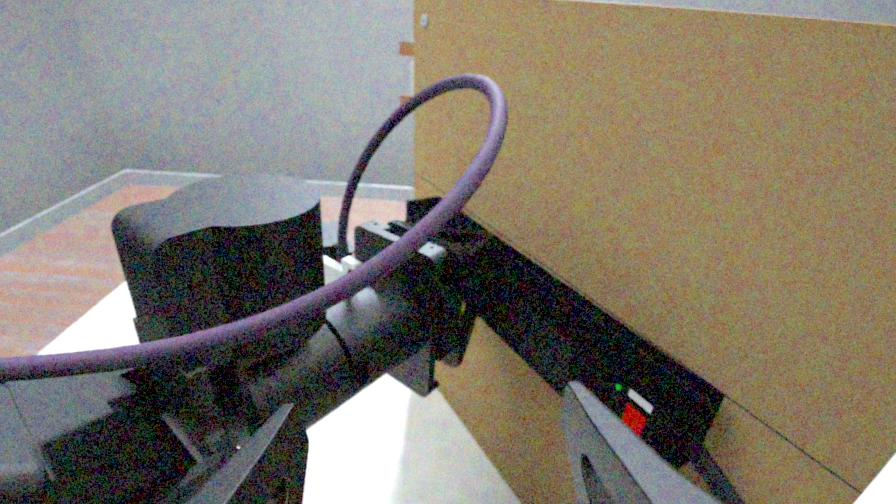

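Request:
{"fn": "move", "kwargs": {
  "target": [
    [-0.017,-0.001,-0.0395,0,0,0,-0.3,0,0,0,0,0,0,0.3],
    [-0.001,-0.001,0.0005,0,0,0,-0.3,0,0,0,0,0,0,0.3]
  ],
  "blend": 0.002,
  "speed": 0.06
}}

Request:
{"fn": "move", "kwargs": {
  "target": [
    [-0.016,-0.001,-0.04,0,0,0,-0.3,0,0,0,0,0,0,0.3],
    [0,-0.001,0,0,0,0,-0.3,0,0,0,0,0,0,0.3]
  ],
  "blend": 0.002,
  "speed": 0.06
}}

Request:
{"fn": "move", "kwargs": {
  "target": [
    [-0.016,-0.001,-0.04,0,0,0,-0.3,0,0,0,0,0,0,0.3],
    [0,-0.001,0,0,0,0,-0.3,0,0,0,0,0,0,0.3]
  ],
  "blend": 0.002,
  "speed": 0.06
}}

Request:
{"fn": "move", "kwargs": {
  "target": [
    [-0.016,-0.001,-0.04,0,0,0,-0.3,0,0,0,0,0,0,0.3],
    [0,-0.001,0,0,0,0,-0.3,0,0,0,0,0,0,0.3]
  ],
  "blend": 0.002,
  "speed": 0.06
}}

Request:
{"fn": "move", "kwargs": {
  "target": [
    [-0.016,-0.001,-0.04,0,0,0,-0.3,0,0,0,0,0,0,0.3],
    [0,-0.001,0,0,0,0,-0.3,0,0,0,0,0,0,0.3]
  ],
  "blend": 0.002,
  "speed": 0.06
}}

Request:
{"fn": "move", "kwargs": {
  "target": [
    [-0.016,-0.001,-0.04,0,0,0,-0.3,0,0,0,0,0,0,0.3],
    [0,-0.001,0,0,0,0,-0.3,0,0,0,0,0,0,0.3]
  ],
  "blend": 0.002,
  "speed": 0.06
}}

Request:
{"fn": "move", "kwargs": {
  "target": [
    [-0.016,-0.001,-0.04,0,0,0,-0.3,0,0,0,0,0,0,0.3],
    [0,-0.001,0,0,0,0,-0.3,0,0,0,0,0,0,0.3]
  ],
  "blend": 0.002,
  "speed": 0.06
}}

Request:
{"fn": "move", "kwargs": {
  "target": [
    [-0.016,-0.001,-0.04,0,0,0,-0.3,0,0,0,0,0,0,0.3],
    [0,-0.001,0,0,0,0,-0.3,0,0,0,0,0,0,0.3]
  ],
  "blend": 0.002,
  "speed": 0.06
}}

Scene clock: 3094.20 s.
left_arm: end_effector_position=(+0.3497, +0.0325, +0.2460) grip_measured=-0.088 grip_effort_nm=-1.05 end_effector_quat_wxyz=(+0.312, -0.339, +0.642, -0.613) | right_arm: end_effector_position=(+0.1257, +0.0443, +0.3506) grip_measured=+0.298 grip_effort_nm=0.12 end_effector_quat_wxyz=(+0.711, -0.070, +0.700, +0.003)
Joint positions: left_arm=[-0.603 1.247 0.558 0.635 -0.007 -1.586 0.043] | right_arm=[-1.397 0.017 2.054 -1.54 -1.548 0.4 0.061]
Joint torques (N m): left_arm=[-0.72 -3.77 11.54 2.22 -0.21 -0.23] | right_arm=[-0.25 11.25 -2.82 0.81 0.23 0.12]
Heat: left arm: 54 °C; right arm: 42 °C.
Hand target: left_arm +0.3548, +0.0253, +0.2888; +0.326, -0.327, +0.602, -0.652 | right_arm +0.1195, +0.0263, +0.3005; +0.553, -0.222, +0.788, +0.156
Off the commanded pose: left_arm 0.044 m, 7 deg | right_arm 0.054 m, 32 deg.
joint sent to its limit (right arm) — joint 2 (shoulder), lower limit; joint 4 (wrist pitch), lower limit; joint 5 (wrist yaw), lower limit. The joint targets are off in position and orientation.
move: off_target (left_arm, right_arm)

Scene clock: 3095.70 s.
left_arm: end_effector_position=(+0.3499, +0.0324, +0.2468) grip_measured=-0.088 grip_effort_nm=-1.05 end_effector_quat_wxyz=(+0.312, -0.339, +0.641, -0.613) | right_arm: end_effector_position=(+0.1257, +0.0443, +0.3506) grip_measured=+0.298 grip_effort_nm=0.12 end_effector_quat_wxyz=(+0.711, -0.070, +0.700, +0.003)
Joint positions: left_arm=[-0.603 1.247 0.56 0.635 -0.007 -1.586 0.043] | right_arm=[-1.397 0.017 2.054 -1.54 -1.548 0.4 0.061]
Joint torques (N m): left_arm=[-0.73 -3.84 11.56 2.19 -0.19 -0.21] | right_arm=[-0.1 11.41 -2.73 0.79 0.22 0.13]
Heat: left arm: 54 °C; right arm: 42 °C.
Hand target: left_arm +0.3548, +0.0254, +0.2894; +0.326, -0.327, +0.602, -0.652 | right_arm +0.1195, +0.0263, +0.3005; +0.553, -0.222, +0.788, +0.156
Off the commanded pose: left_arm 0.044 m, 7 deg | right_arm 0.054 m, 32 deg.
joint sent to its limit (right arm) — joint 2 (shoulder), lower limit; joint 4 (wrist pitch), lower limit; joint 5 (wrist yaw), lower limit. The joint targets are off in position and orientation.
move: off_target (left_arm, right_arm)

Scene clock: 3097.20 s.
left_arm: end_effector_position=(+0.3498, +0.0323, +0.2481) grip_measured=-0.088 grip_effort_nm=-1.05 end_effector_quat_wxyz=(+0.313, -0.338, +0.640, -0.614) | right_arm: end_effector_position=(+0.1257, +0.0443, +0.3506) grip_measured=+0.298 grip_effort_nm=0.12 end_effector_quat_wxyz=(+0.711, -0.070, +0.700, +0.003)
Joint positions: left_arm=[-0.603 1.245 0.561 0.635 -0.006 -1.586 0.043] | right_arm=[-1.397 0.017 2.054 -1.54 -1.548 0.4 0.061]
Joint torques (N m): left_arm=[-0.77 -3.71 11.52 2.19 -0.21 -0.21] | right_arm=[-0.24 11.32 -2.65 0.81 0.21 0.14]
Heat: left arm: 54 °C; right arm: 42 °C.
Hand target: left_arm +0.3548, +0.0254, +0.2900; +0.326, -0.327, +0.602, -0.652 | right_arm +0.1195, +0.0263, +0.3005; +0.553, -0.222, +0.788, +0.156
Off the commanded pose: left_arm 0.043 m, 6 deg | right_arm 0.054 m, 32 deg.
joint sent to its limit (right arm) — joint 2 (shoulder), lower limit; joint 4 (wrist pitch), lower limit; joint 5 (wrist yaw), lower limit. The joint targets are off in position and orientation.
move: off_target (left_arm, right_arm)

Scene clock: 3098.70 s.
left_arm: end_effector_position=(+0.3500, +0.0322, +0.2488) grip_measured=-0.088 grip_effort_nm=-1.05 end_effector_quat_wxyz=(+0.313, -0.338, +0.640, -0.615) | right_arm: end_effector_position=(+0.1257, +0.0443, +0.3506) grip_measured=+0.298 grip_effort_nm=0.12 end_effector_quat_wxyz=(+0.711, -0.070, +0.700, +0.003)
Joint positions: left_arm=[-0.603 1.245 0.563 0.635 -0.006 -1.586 0.043] | right_arm=[-1.397 0.017 2.054 -1.54 -1.548 0.4 0.061]
Joint torques (N m): left_arm=[-0.76 -3.79 11.48 2.14 -0.2 -0.2] | right_arm=[-0.23 11.14 -2.65 0.79 0.19 0.11]
Heat: left arm: 54 °C; right arm: 42 °C.
Hand target: left_arm +0.3548, +0.0255, +0.2906; +0.326, -0.327, +0.602, -0.652 | right_arm +0.1195, +0.0263, +0.3005; +0.553, -0.222, +0.788, +0.156
Off the commanded pose: left_arm 0.043 m, 6 deg | right_arm 0.054 m, 32 deg.
joint sent to its limit (right arm) — joint 2 (shoulder), lower limit; joint 4 (wrist pitch), lower limit; joint 5 (wrist yaw), lower limit. The joint targets are off in position and orientation.
move: off_target (left_arm, right_arm)

Scene clock: 3100.23 s.
left_arm: end_effector_position=(+0.3501, +0.0321, +0.2509) grip_measured=-0.088 grip_effort_nm=-1.05 end_effector_quat_wxyz=(+0.314, -0.337, +0.639, -0.616) | right_arm: end_effector_position=(+0.1257, +0.0443, +0.3506) grip_measured=+0.298 grip_effort_nm=0.12 end_effector_quat_wxyz=(+0.711, -0.070, +0.700, +0.003)
Joint positions: left_arm=[-0.603 1.243 0.566 0.635 -0.006 -1.586 0.043] | right_arm=[-1.397 0.017 2.054 -1.54 -1.548 0.4 0.061]
Joint torques (N m): left_arm=[-0.76 -3.71 11.55 2.11 -0.21 -0.21] | right_arm=[-0.29 11.29 -2.62 0.8 0.23 0.13]
Heat: left arm: 54 °C; right arm: 42 °C.
Hand target: left_arm +0.3548, +0.0255, +0.2912; +0.326, -0.327, +0.602, -0.652 | right_arm +0.1195, +0.0263, +0.3005; +0.553, -0.222, +0.788, +0.156
Off the commanded pose: left_arm 0.041 m, 6 deg | right_arm 0.054 m, 32 deg.
joint sent to its limit (right arm) — joint 2 (shoulder), lower limit; joint 4 (wrist pitch), lower limit; joint 5 (wrist yaw), lower limit. The joint targets are off in position and orientation.
move: off_target (left_arm, right_arm)

Scene clock: 3101.77 s.
left_arm: end_effector_position=(+0.3502, +0.0320, +0.2517) grip_measured=-0.088 grip_effort_nm=-1.05 end_effector_quat_wxyz=(+0.314, -0.337, +0.638, -0.617) | right_arm: end_effector_position=(+0.1257, +0.0443, +0.3506) grip_measured=+0.298 grip_effort_nm=0.12 end_effector_quat_wxyz=(+0.711, -0.070, +0.700, +0.003)
Joint positions: left_arm=[-0.603 1.243 0.567 0.635 -0.006 -1.586 0.043] | right_arm=[-1.397 0.017 2.054 -1.54 -1.548 0.4 0.061]
Joint torques (N m): left_arm=[-0.72 -3.77 11.63 2.09 -0.22 -0.21] | right_arm=[-0.09 11.3 -2.77 0.81 0.21 0.11]
Heat: left arm: 53 °C; right arm: 42 °C.
Hand target: left_arm +0.3547, +0.0255, +0.2918; +0.326, -0.327, +0.602, -0.652 | right_arm +0.1195, +0.0263, +0.3005; +0.553, -0.222, +0.788, +0.156
Off the commanded pose: left_arm 0.041 m, 6 deg | right_arm 0.054 m, 32 deg.
joint sent to its limit (right arm) — joint 2 (shoulder), lower limit; joint 4 (wrist pitch), lower limit; joint 5 (wrist yaw), lower limit. The joint targets are off in position and orientation.
move: off_target (left_arm, right_arm)

Scene clock: 3103.30 s.
left_arm: end_effector_position=(+0.3502, +0.0320, +0.2530) grip_measured=-0.088 grip_effort_nm=-1.05 end_effector_quat_wxyz=(+0.314, -0.336, +0.637, -0.618) | right_arm: end_effector_position=(+0.1257, +0.0443, +0.3506) grip_measured=+0.298 grip_effort_nm=0.13 end_effector_quat_wxyz=(+0.711, -0.070, +0.700, +0.003)
Joint positions: left_arm=[-0.603 1.242 0.569 0.635 -0.006 -1.586 0.043] | right_arm=[-1.397 0.017 2.054 -1.54 -1.548 0.4 0.061]
Joint torques (N m): left_arm=[-0.66 -3.75 11.63 2.04 -0.19 -0.23] | right_arm=[-0.28 11.38 -2.71 0.8 0.22 0.1]
Heat: left arm: 53 °C; right arm: 42 °C.
Hand target: left_arm +0.3547, +0.0256, +0.2924; +0.326, -0.327, +0.602, -0.652 | right_arm +0.1195, +0.0263, +0.3005; +0.553, -0.222, +0.788, +0.156
Off the commanded pose: left_arm 0.040 m, 6 deg | right_arm 0.054 m, 32 deg.
joint sent to its limit (right arm) — joint 2 (shoulder), lower limit; joint 4 (wrist pitch), lower limit; joint 5 (wrist yaw), lower limit. The joint targets are off in position and orientation.
move: off_target (left_arm, right_arm)

Scene clock: 3104.87 s.
left_arm: end_effector_position=(+0.3505, +0.0318, +0.2545) grip_measured=-0.088 grip_effort_nm=-1.05 end_effector_quat_wxyz=(+0.315, -0.336, +0.636, -0.619) | right_arm: end_effector_position=(+0.1257, +0.0443, +0.3506) grip_measured=+0.298 grip_effort_nm=0.12 end_effector_quat_wxyz=(+0.711, -0.070, +0.700, +0.003)
Joint positions: left_arm=[-0.603 1.242 0.572 0.635 -0.006 -1.586 0.043] | right_arm=[-1.397 0.017 2.054 -1.54 -1.548 0.4 0.061]
Joint torques (N m): left_arm=[-0.73 -3.7 11.56 2.02 -0.22 -0.19] | right_arm=[-0.25 11.38 -2.62 0.8 0.19 0.13]
Heat: left arm: 53 °C; right arm: 42 °C.
Hand target: left_arm +0.3547, +0.0256, +0.2930; +0.326, -0.327, +0.602, -0.652 | right_arm +0.1195, +0.0263, +0.3005; +0.553, -0.222, +0.788, +0.156
Off the commanded pose: left_arm 0.039 m, 6 deg | right_arm 0.054 m, 32 deg.
joint sent to its limit (right arm) — joint 2 (shoulder), lower limit; joint 4 (wrist pitch), lower limit; joint 5 (wrist yaw), lower limit. The joint targets are off in position and orientation.
move: off_target (left_arm, right_arm)

Request:
{"fn": "move", "kwargs": {
  "target": [
    [-0.016,-0.001,-0.04,0,0,0,-0.3,0,0,0,0,0,0,0.3],
    [0,-0.001,0,0,0,0,-0.3,0,0,0,0,0,0,0.3]
  ],
  "blend": 0.002,
  "speed": 0.06
}}

Request:
{"fn": "move", "kwargs": {
  "target": [
    [-0.016,-0.001,-0.04,0,0,0,-0.3,0,0,0,0,0,0,0.3],
    [0,-0.001,0,0,0,0,-0.3,0,0,0,0,0,0,0.3]
  ],
  "blend": 0.002,
  "speed": 0.06
}}

Request:
{"fn": "move", "kwargs": {
  "target": [
    [-0.016,-0.001,-0.04,0,0,0,-0.3,0,0,0,0,0,0,0.3],
    [0,-0.001,0,0,0,0,-0.3,0,0,0,0,0,0,0.3]
  ],
  "blend": 0.002,
  "speed": 0.06
}}

Request:
{"fn": "move", "kwargs": {
  "target": [
    [-0.016,-0.001,-0.04,0,0,0,-0.3,0,0,0,0,0,0,0.3],
    [0,-0.001,0,0,0,0,-0.3,0,0,0,0,0,0,0.3]
  ],
  "blend": 0.002,
  "speed": 0.06
}}

Request:
{"fn": "move", "kwargs": {
  "target": [
    [-0.016,-0.001,-0.04,0,0,0,-0.3,0,0,0,0,0,0,0.3],
    [0,-0.001,0,0,0,0,-0.3,0,0,0,0,0,0,0.3]
  ],
  "blend": 0.002,
  "speed": 0.06
}}

Request:
{"fn": "move", "kwargs": {
  "target": [
    [-0.016,-0.001,-0.04,0,0,0,-0.3,0,0,0,0,0,0,0.3],
    [0,-0.001,0,0,0,0,-0.3,0,0,0,0,0,0,0.3]
  ],
  "blend": 0.002,
  "speed": 0.06
}}

Request:
{"fn": "move", "kwargs": {
  "target": [
    [-0.016,-0.001,-0.04,0,0,0,-0.3,0,0,0,0,0,0,0.3],
    [0,-0.001,0,0,0,0,-0.3,0,0,0,0,0,0,0.3]
  ],
  "blend": 0.002,
  "speed": 0.06
}}

Request:
{"fn": "move", "kwargs": {
  "target": [
    [-0.016,-0.001,-0.04,0,0,0,-0.3,0,0,0,0,0,0,0.3],
    [0,-0.001,0,0,0,0,-0.3,0,0,0,0,0,0,0.3]
  ],
  "blend": 0.002,
  "speed": 0.06,
  "cameras": ["cam_right_wrist"]
}}

Scene clock: 3128.73 s.
left_arm: end_effector_position=(+0.3504, +0.0318, +0.2558) grip_measured=-0.088 grip_effort_nm=-1.05 end_effector_quat_wxyz=(+0.315, -0.335, +0.635, -0.620) | right_arm: end_effector_position=(+0.1257, +0.0443, +0.3506) grip_measured=+0.298 grip_effort_nm=0.12 end_effector_quat_wxyz=(+0.711, -0.070, +0.700, +0.003)
Joint positions: left_arm=[-0.603 1.24 0.573 0.635 -0.006 -1.586 0.043] | right_arm=[-1.397 0.017 2.054 -1.54 -1.548 0.4 0.061]
Joint torques (N m): left_arm=[-0.75 -3.78 11.62 2.01 -0.21 -0.22] | right_arm=[-0.24 11.41 -2.77 0.8 0.21 0.11]
Heat: left arm: 55 °C; right arm: 42 °C.
Hand target: left_arm +0.3547, +0.0257, +0.2937; +0.326, -0.327, +0.602, -0.652 | right_arm +0.1195, +0.0263, +0.3005; +0.553, -0.222, +0.788, +0.156
Off the commanded pose: left_arm 0.039 m, 6 deg | right_arm 0.054 m, 32 deg.
joint sent to its limit (right arm) — joint 2 (shoulder), lower limit; joint 4 (wrist pitch), lower limit; joint 5 (wrist yaw), lower limit. The joint targets are off in position and orientation.
move: off_target (left_arm, right_arm)

Scene clock: 3130.30 s.
left_arm: end_effector_position=(+0.3509, +0.0322, +0.2564) grip_measured=-0.088 grip_effort_nm=-1.05 end_effector_quat_wxyz=(+0.316, -0.336, +0.635, -0.620) | right_arm: end_effector_position=(+0.1257, +0.0443, +0.3506) grip_measured=+0.298 grip_effort_nm=0.12 end_effector_quat_wxyz=(+0.711, -0.070, +0.700, +0.003)
Joint positions: left_arm=[-0.601 1.24 0.575 0.634 -0.006 -1.586 0.043] | right_arm=[-1.397 0.017 2.054 -1.54 -1.548 0.4 0.061]
Joint torques (N m): left_arm=[-0.68 -3.79 11.55 1.95 -0.19 -0.19] | right_arm=[-0.21 11.4 -2.65 0.79 0.18 0.09]
Heat: left arm: 55 °C; right arm: 42 °C.
Hand target: left_arm +0.3547, +0.0257, +0.2942; +0.326, -0.327, +0.602, -0.652 | right_arm +0.1195, +0.0263, +0.3005; +0.553, -0.222, +0.788, +0.156
Off the commanded pose: left_arm 0.039 m, 6 deg | right_arm 0.054 m, 32 deg.
joint sent to its limit (right arm) — joint 2 (shoulder), lower limit; joint 4 (wrist pitch), lower limit; joint 5 (wrist yaw), lower limit. The joint targets are off in position and orientation.
move: off_target (left_arm, right_arm)

Scene clock: 3131.87 s.
left_arm: end_effector_position=(+0.3509, +0.0322, +0.2575) grip_measured=-0.088 grip_effort_nm=-1.05 end_effector_quat_wxyz=(+0.316, -0.335, +0.634, -0.621) | right_arm: end_effector_position=(+0.1257, +0.0443, +0.3506) grip_measured=+0.298 grip_effort_nm=0.12 end_effector_quat_wxyz=(+0.711, -0.070, +0.700, +0.003)
Joint positions: left_arm=[-0.601 1.239 0.577 0.633 -0.006 -1.586 0.043] | right_arm=[-1.397 0.017 2.054 -1.54 -1.548 0.4 0.061]
Joint torques (N m): left_arm=[-0.57 -3.84 11.59 1.95 -0.18 -0.2] | right_arm=[-0.27 11.25 -2.71 0.82 0.21 0.1]
Heat: left arm: 55 °C; right arm: 42 °C.
Hand target: left_arm +0.3547, +0.0257, +0.2948; +0.326, -0.327, +0.602, -0.652 | right_arm +0.1195, +0.0263, +0.3005; +0.553, -0.222, +0.788, +0.156
Off the commanded pose: left_arm 0.038 m, 5 deg | right_arm 0.054 m, 32 deg.
joint sent to its limit (right arm) — joint 2 (shoulder), lower limit; joint 4 (wrist pitch), lower limit; joint 5 (wrist yaw), lower limit. The joint targets are off in position and orientation.
move: off_target (left_arm, right_arm)

Scene clock: 3133.43 s.
left_arm: end_effector_position=(+0.3510, +0.0321, +0.2581) grip_measured=-0.088 grip_effort_nm=-1.05 end_effector_quat_wxyz=(+0.316, -0.335, +0.634, -0.621) | right_arm: end_effector_position=(+0.1257, +0.0443, +0.3506) grip_measured=+0.298 grip_effort_nm=0.12 end_effector_quat_wxyz=(+0.711, -0.070, +0.700, +0.003)
Joint positions: left_arm=[-0.601 1.239 0.578 0.632 -0.006 -1.586 0.043] | right_arm=[-1.397 0.017 2.054 -1.54 -1.548 0.4 0.061]
Joint torques (N m): left_arm=[-0.65 -3.75 11.66 1.92 -0.21 -0.19] | right_arm=[-0.25 11.32 -2.7 0.83 0.19 0.14]
Heat: left arm: 55 °C; right arm: 42 °C.
Hand target: left_arm +0.3546, +0.0258, +0.2955; +0.326, -0.327, +0.602, -0.652 | right_arm +0.1195, +0.0263, +0.3005; +0.553, -0.222, +0.788, +0.156
Off the commanded pose: left_arm 0.038 m, 5 deg | right_arm 0.054 m, 32 deg.
joint sent to its limit (right arm) — joint 2 (shoulder), lower limit; joint 4 (wrist pitch), lower limit; joint 5 (wrist yaw), lower limit. The joint targets are off in position and orientation.
move: off_target (left_arm, right_arm)

Scene clock: 3135.00 s.
left_arm: end_effector_position=(+0.3511, +0.0320, +0.2598) grip_measured=-0.088 grip_effort_nm=-1.05 end_effector_quat_wxyz=(+0.317, -0.335, +0.633, -0.622) | right_arm: end_effector_position=(+0.1257, +0.0443, +0.3506) grip_measured=+0.298 grip_effort_nm=0.12 end_effector_quat_wxyz=(+0.711, -0.070, +0.700, +0.003)
Joint positions: left_arm=[-0.601 1.237 0.581 0.631 -0.005 -1.586 0.043] | right_arm=[-1.397 0.017 2.054 -1.54 -1.548 0.4 0.061]
Joint torques (N m): left_arm=[-0.66 -3.75 11.58 1.89 -0.18 -0.2] | right_arm=[-0.18 11.25 -2.66 0.81 0.19 0.11]
Heat: left arm: 55 °C; right arm: 42 °C.
Hand target: left_arm +0.3546, +0.0258, +0.2961; +0.326, -0.327, +0.602, -0.652 | right_arm +0.1195, +0.0263, +0.3005; +0.553, -0.222, +0.788, +0.156
Off the commanded pose: left_arm 0.037 m, 5 deg | right_arm 0.054 m, 32 deg.
joint sent to its limit (right arm) — joint 2 (shoulder), lower limit; joint 4 (wrist pitch), lower limit; joint 5 (wrist yaw), lower limit. The joint targets are off in position and orientation.
move: off_target (left_arm, right_arm)

Scene clock: 3136.53 s.
left_arm: end_effector_position=(+0.3510, +0.0320, +0.2606) grip_measured=-0.088 grip_effort_nm=-1.05 end_effector_quat_wxyz=(+0.317, -0.334, +0.633, -0.622) | right_arm: end_effector_position=(+0.1257, +0.0443, +0.3506) grip_measured=+0.298 grip_effort_nm=0.12 end_effector_quat_wxyz=(+0.711, -0.070, +0.700, +0.003)
Joint positions: left_arm=[-0.601 1.236 0.583 0.629 -0.005 -1.586 0.043] | right_arm=[-1.397 0.017 2.054 -1.54 -1.548 0.4 0.061]
Joint torques (N m): left_arm=[-0.65 -3.79 11.69 1.88 -0.23 -0.21] | right_arm=[-0.31 11.34 -2.69 0.8 0.23 0.11]
Heat: left arm: 54 °C; right arm: 42 °C.
Hand target: left_arm +0.3546, +0.0259, +0.2967; +0.326, -0.327, +0.602, -0.652 | right_arm +0.1195, +0.0263, +0.3005; +0.553, -0.222, +0.788, +0.156
Off the commanded pose: left_arm 0.037 m, 5 deg | right_arm 0.054 m, 32 deg.
joint sent to its limit (right arm) — joint 2 (shoulder), lower limit; joint 4 (wrist pitch), lower limit; joint 5 (wrist yaw), lower limit. The joint targets are off in position and orientation.
move: off_target (left_arm, right_arm)

Scene clock: 3138.10 s.
left_arm: end_effector_position=(+0.3511, +0.0319, +0.2608) grip_measured=-0.088 grip_effort_nm=-1.05 end_effector_quat_wxyz=(+0.317, -0.335, +0.633, -0.622) | right_arm: end_effector_position=(+0.1257, +0.0443, +0.3506) grip_measured=+0.298 grip_effort_nm=0.12 end_effector_quat_wxyz=(+0.711, -0.070, +0.700, +0.003)
Joint positions: left_arm=[-0.601 1.236 0.584 0.627 -0.005 -1.586 0.043] | right_arm=[-1.397 0.017 2.054 -1.54 -1.548 0.4 0.061]
Joint torques (N m): left_arm=[-0.7 -3.77 11.7 1.87 -0.22 -0.19] | right_arm=[-0.2 11.32 -2.63 0.82 0.2 0.12]
Heat: left arm: 54 °C; right arm: 42 °C.
Hand target: left_arm +0.3546, +0.0259, +0.2973; +0.326, -0.327, +0.602, -0.652 | right_arm +0.1195, +0.0263, +0.3005; +0.553, -0.222, +0.788, +0.156
Off the commanded pose: left_arm 0.037 m, 5 deg | right_arm 0.054 m, 32 deg.
joint sent to its limit (right arm) — joint 2 (shoulder), lower limit; joint 4 (wrist pitch), lower limit; joint 5 (wrist yaw), lower limit. The joint targets are off in position and orientation.
move: off_target (left_arm, right_arm)

Scene clock: 3139.67 s.
left_arm: end_effector_position=(+0.3510, +0.0319, +0.2614) grip_measured=-0.088 grip_effort_nm=-1.05 end_effector_quat_wxyz=(+0.317, -0.334, +0.633, -0.622) | right_arm: end_effector_position=(+0.1257, +0.0443, +0.3506) grip_measured=+0.298 grip_effort_nm=0.12 end_effector_quat_wxyz=(+0.711, -0.070, +0.700, +0.003)
Joint positions: left_arm=[-0.601 1.234 0.586 0.623 -0.005 -1.586 0.043] | right_arm=[-1.397 0.017 2.054 -1.54 -1.548 0.4 0.061]
Joint torques (N m): left_arm=[-0.68 -3.79 11.6 1.88 -0.23 -0.21] | right_arm=[-0.16 11.26 -2.7 0.79 0.21 0.11]
Heat: left arm: 54 °C; right arm: 42 °C.
Hand target: left_arm +0.3545, +0.0259, +0.2978; +0.326, -0.327, +0.602, -0.652 | right_arm +0.1195, +0.0263, +0.3005; +0.553, -0.222, +0.788, +0.156
Off the commanded pose: left_arm 0.037 m, 5 deg | right_arm 0.054 m, 32 deg.
joint sent to its limit (right arm) — joint 2 (shoulder), lower limit; joint 4 (wrist pitch), lower limit; joint 5 (wrist yaw), lower limit. The joint targets are off in position and orientation.
move: off_target (left_arm, right_arm)
Images, in order (width x height): cam_right_wrist 896x504.

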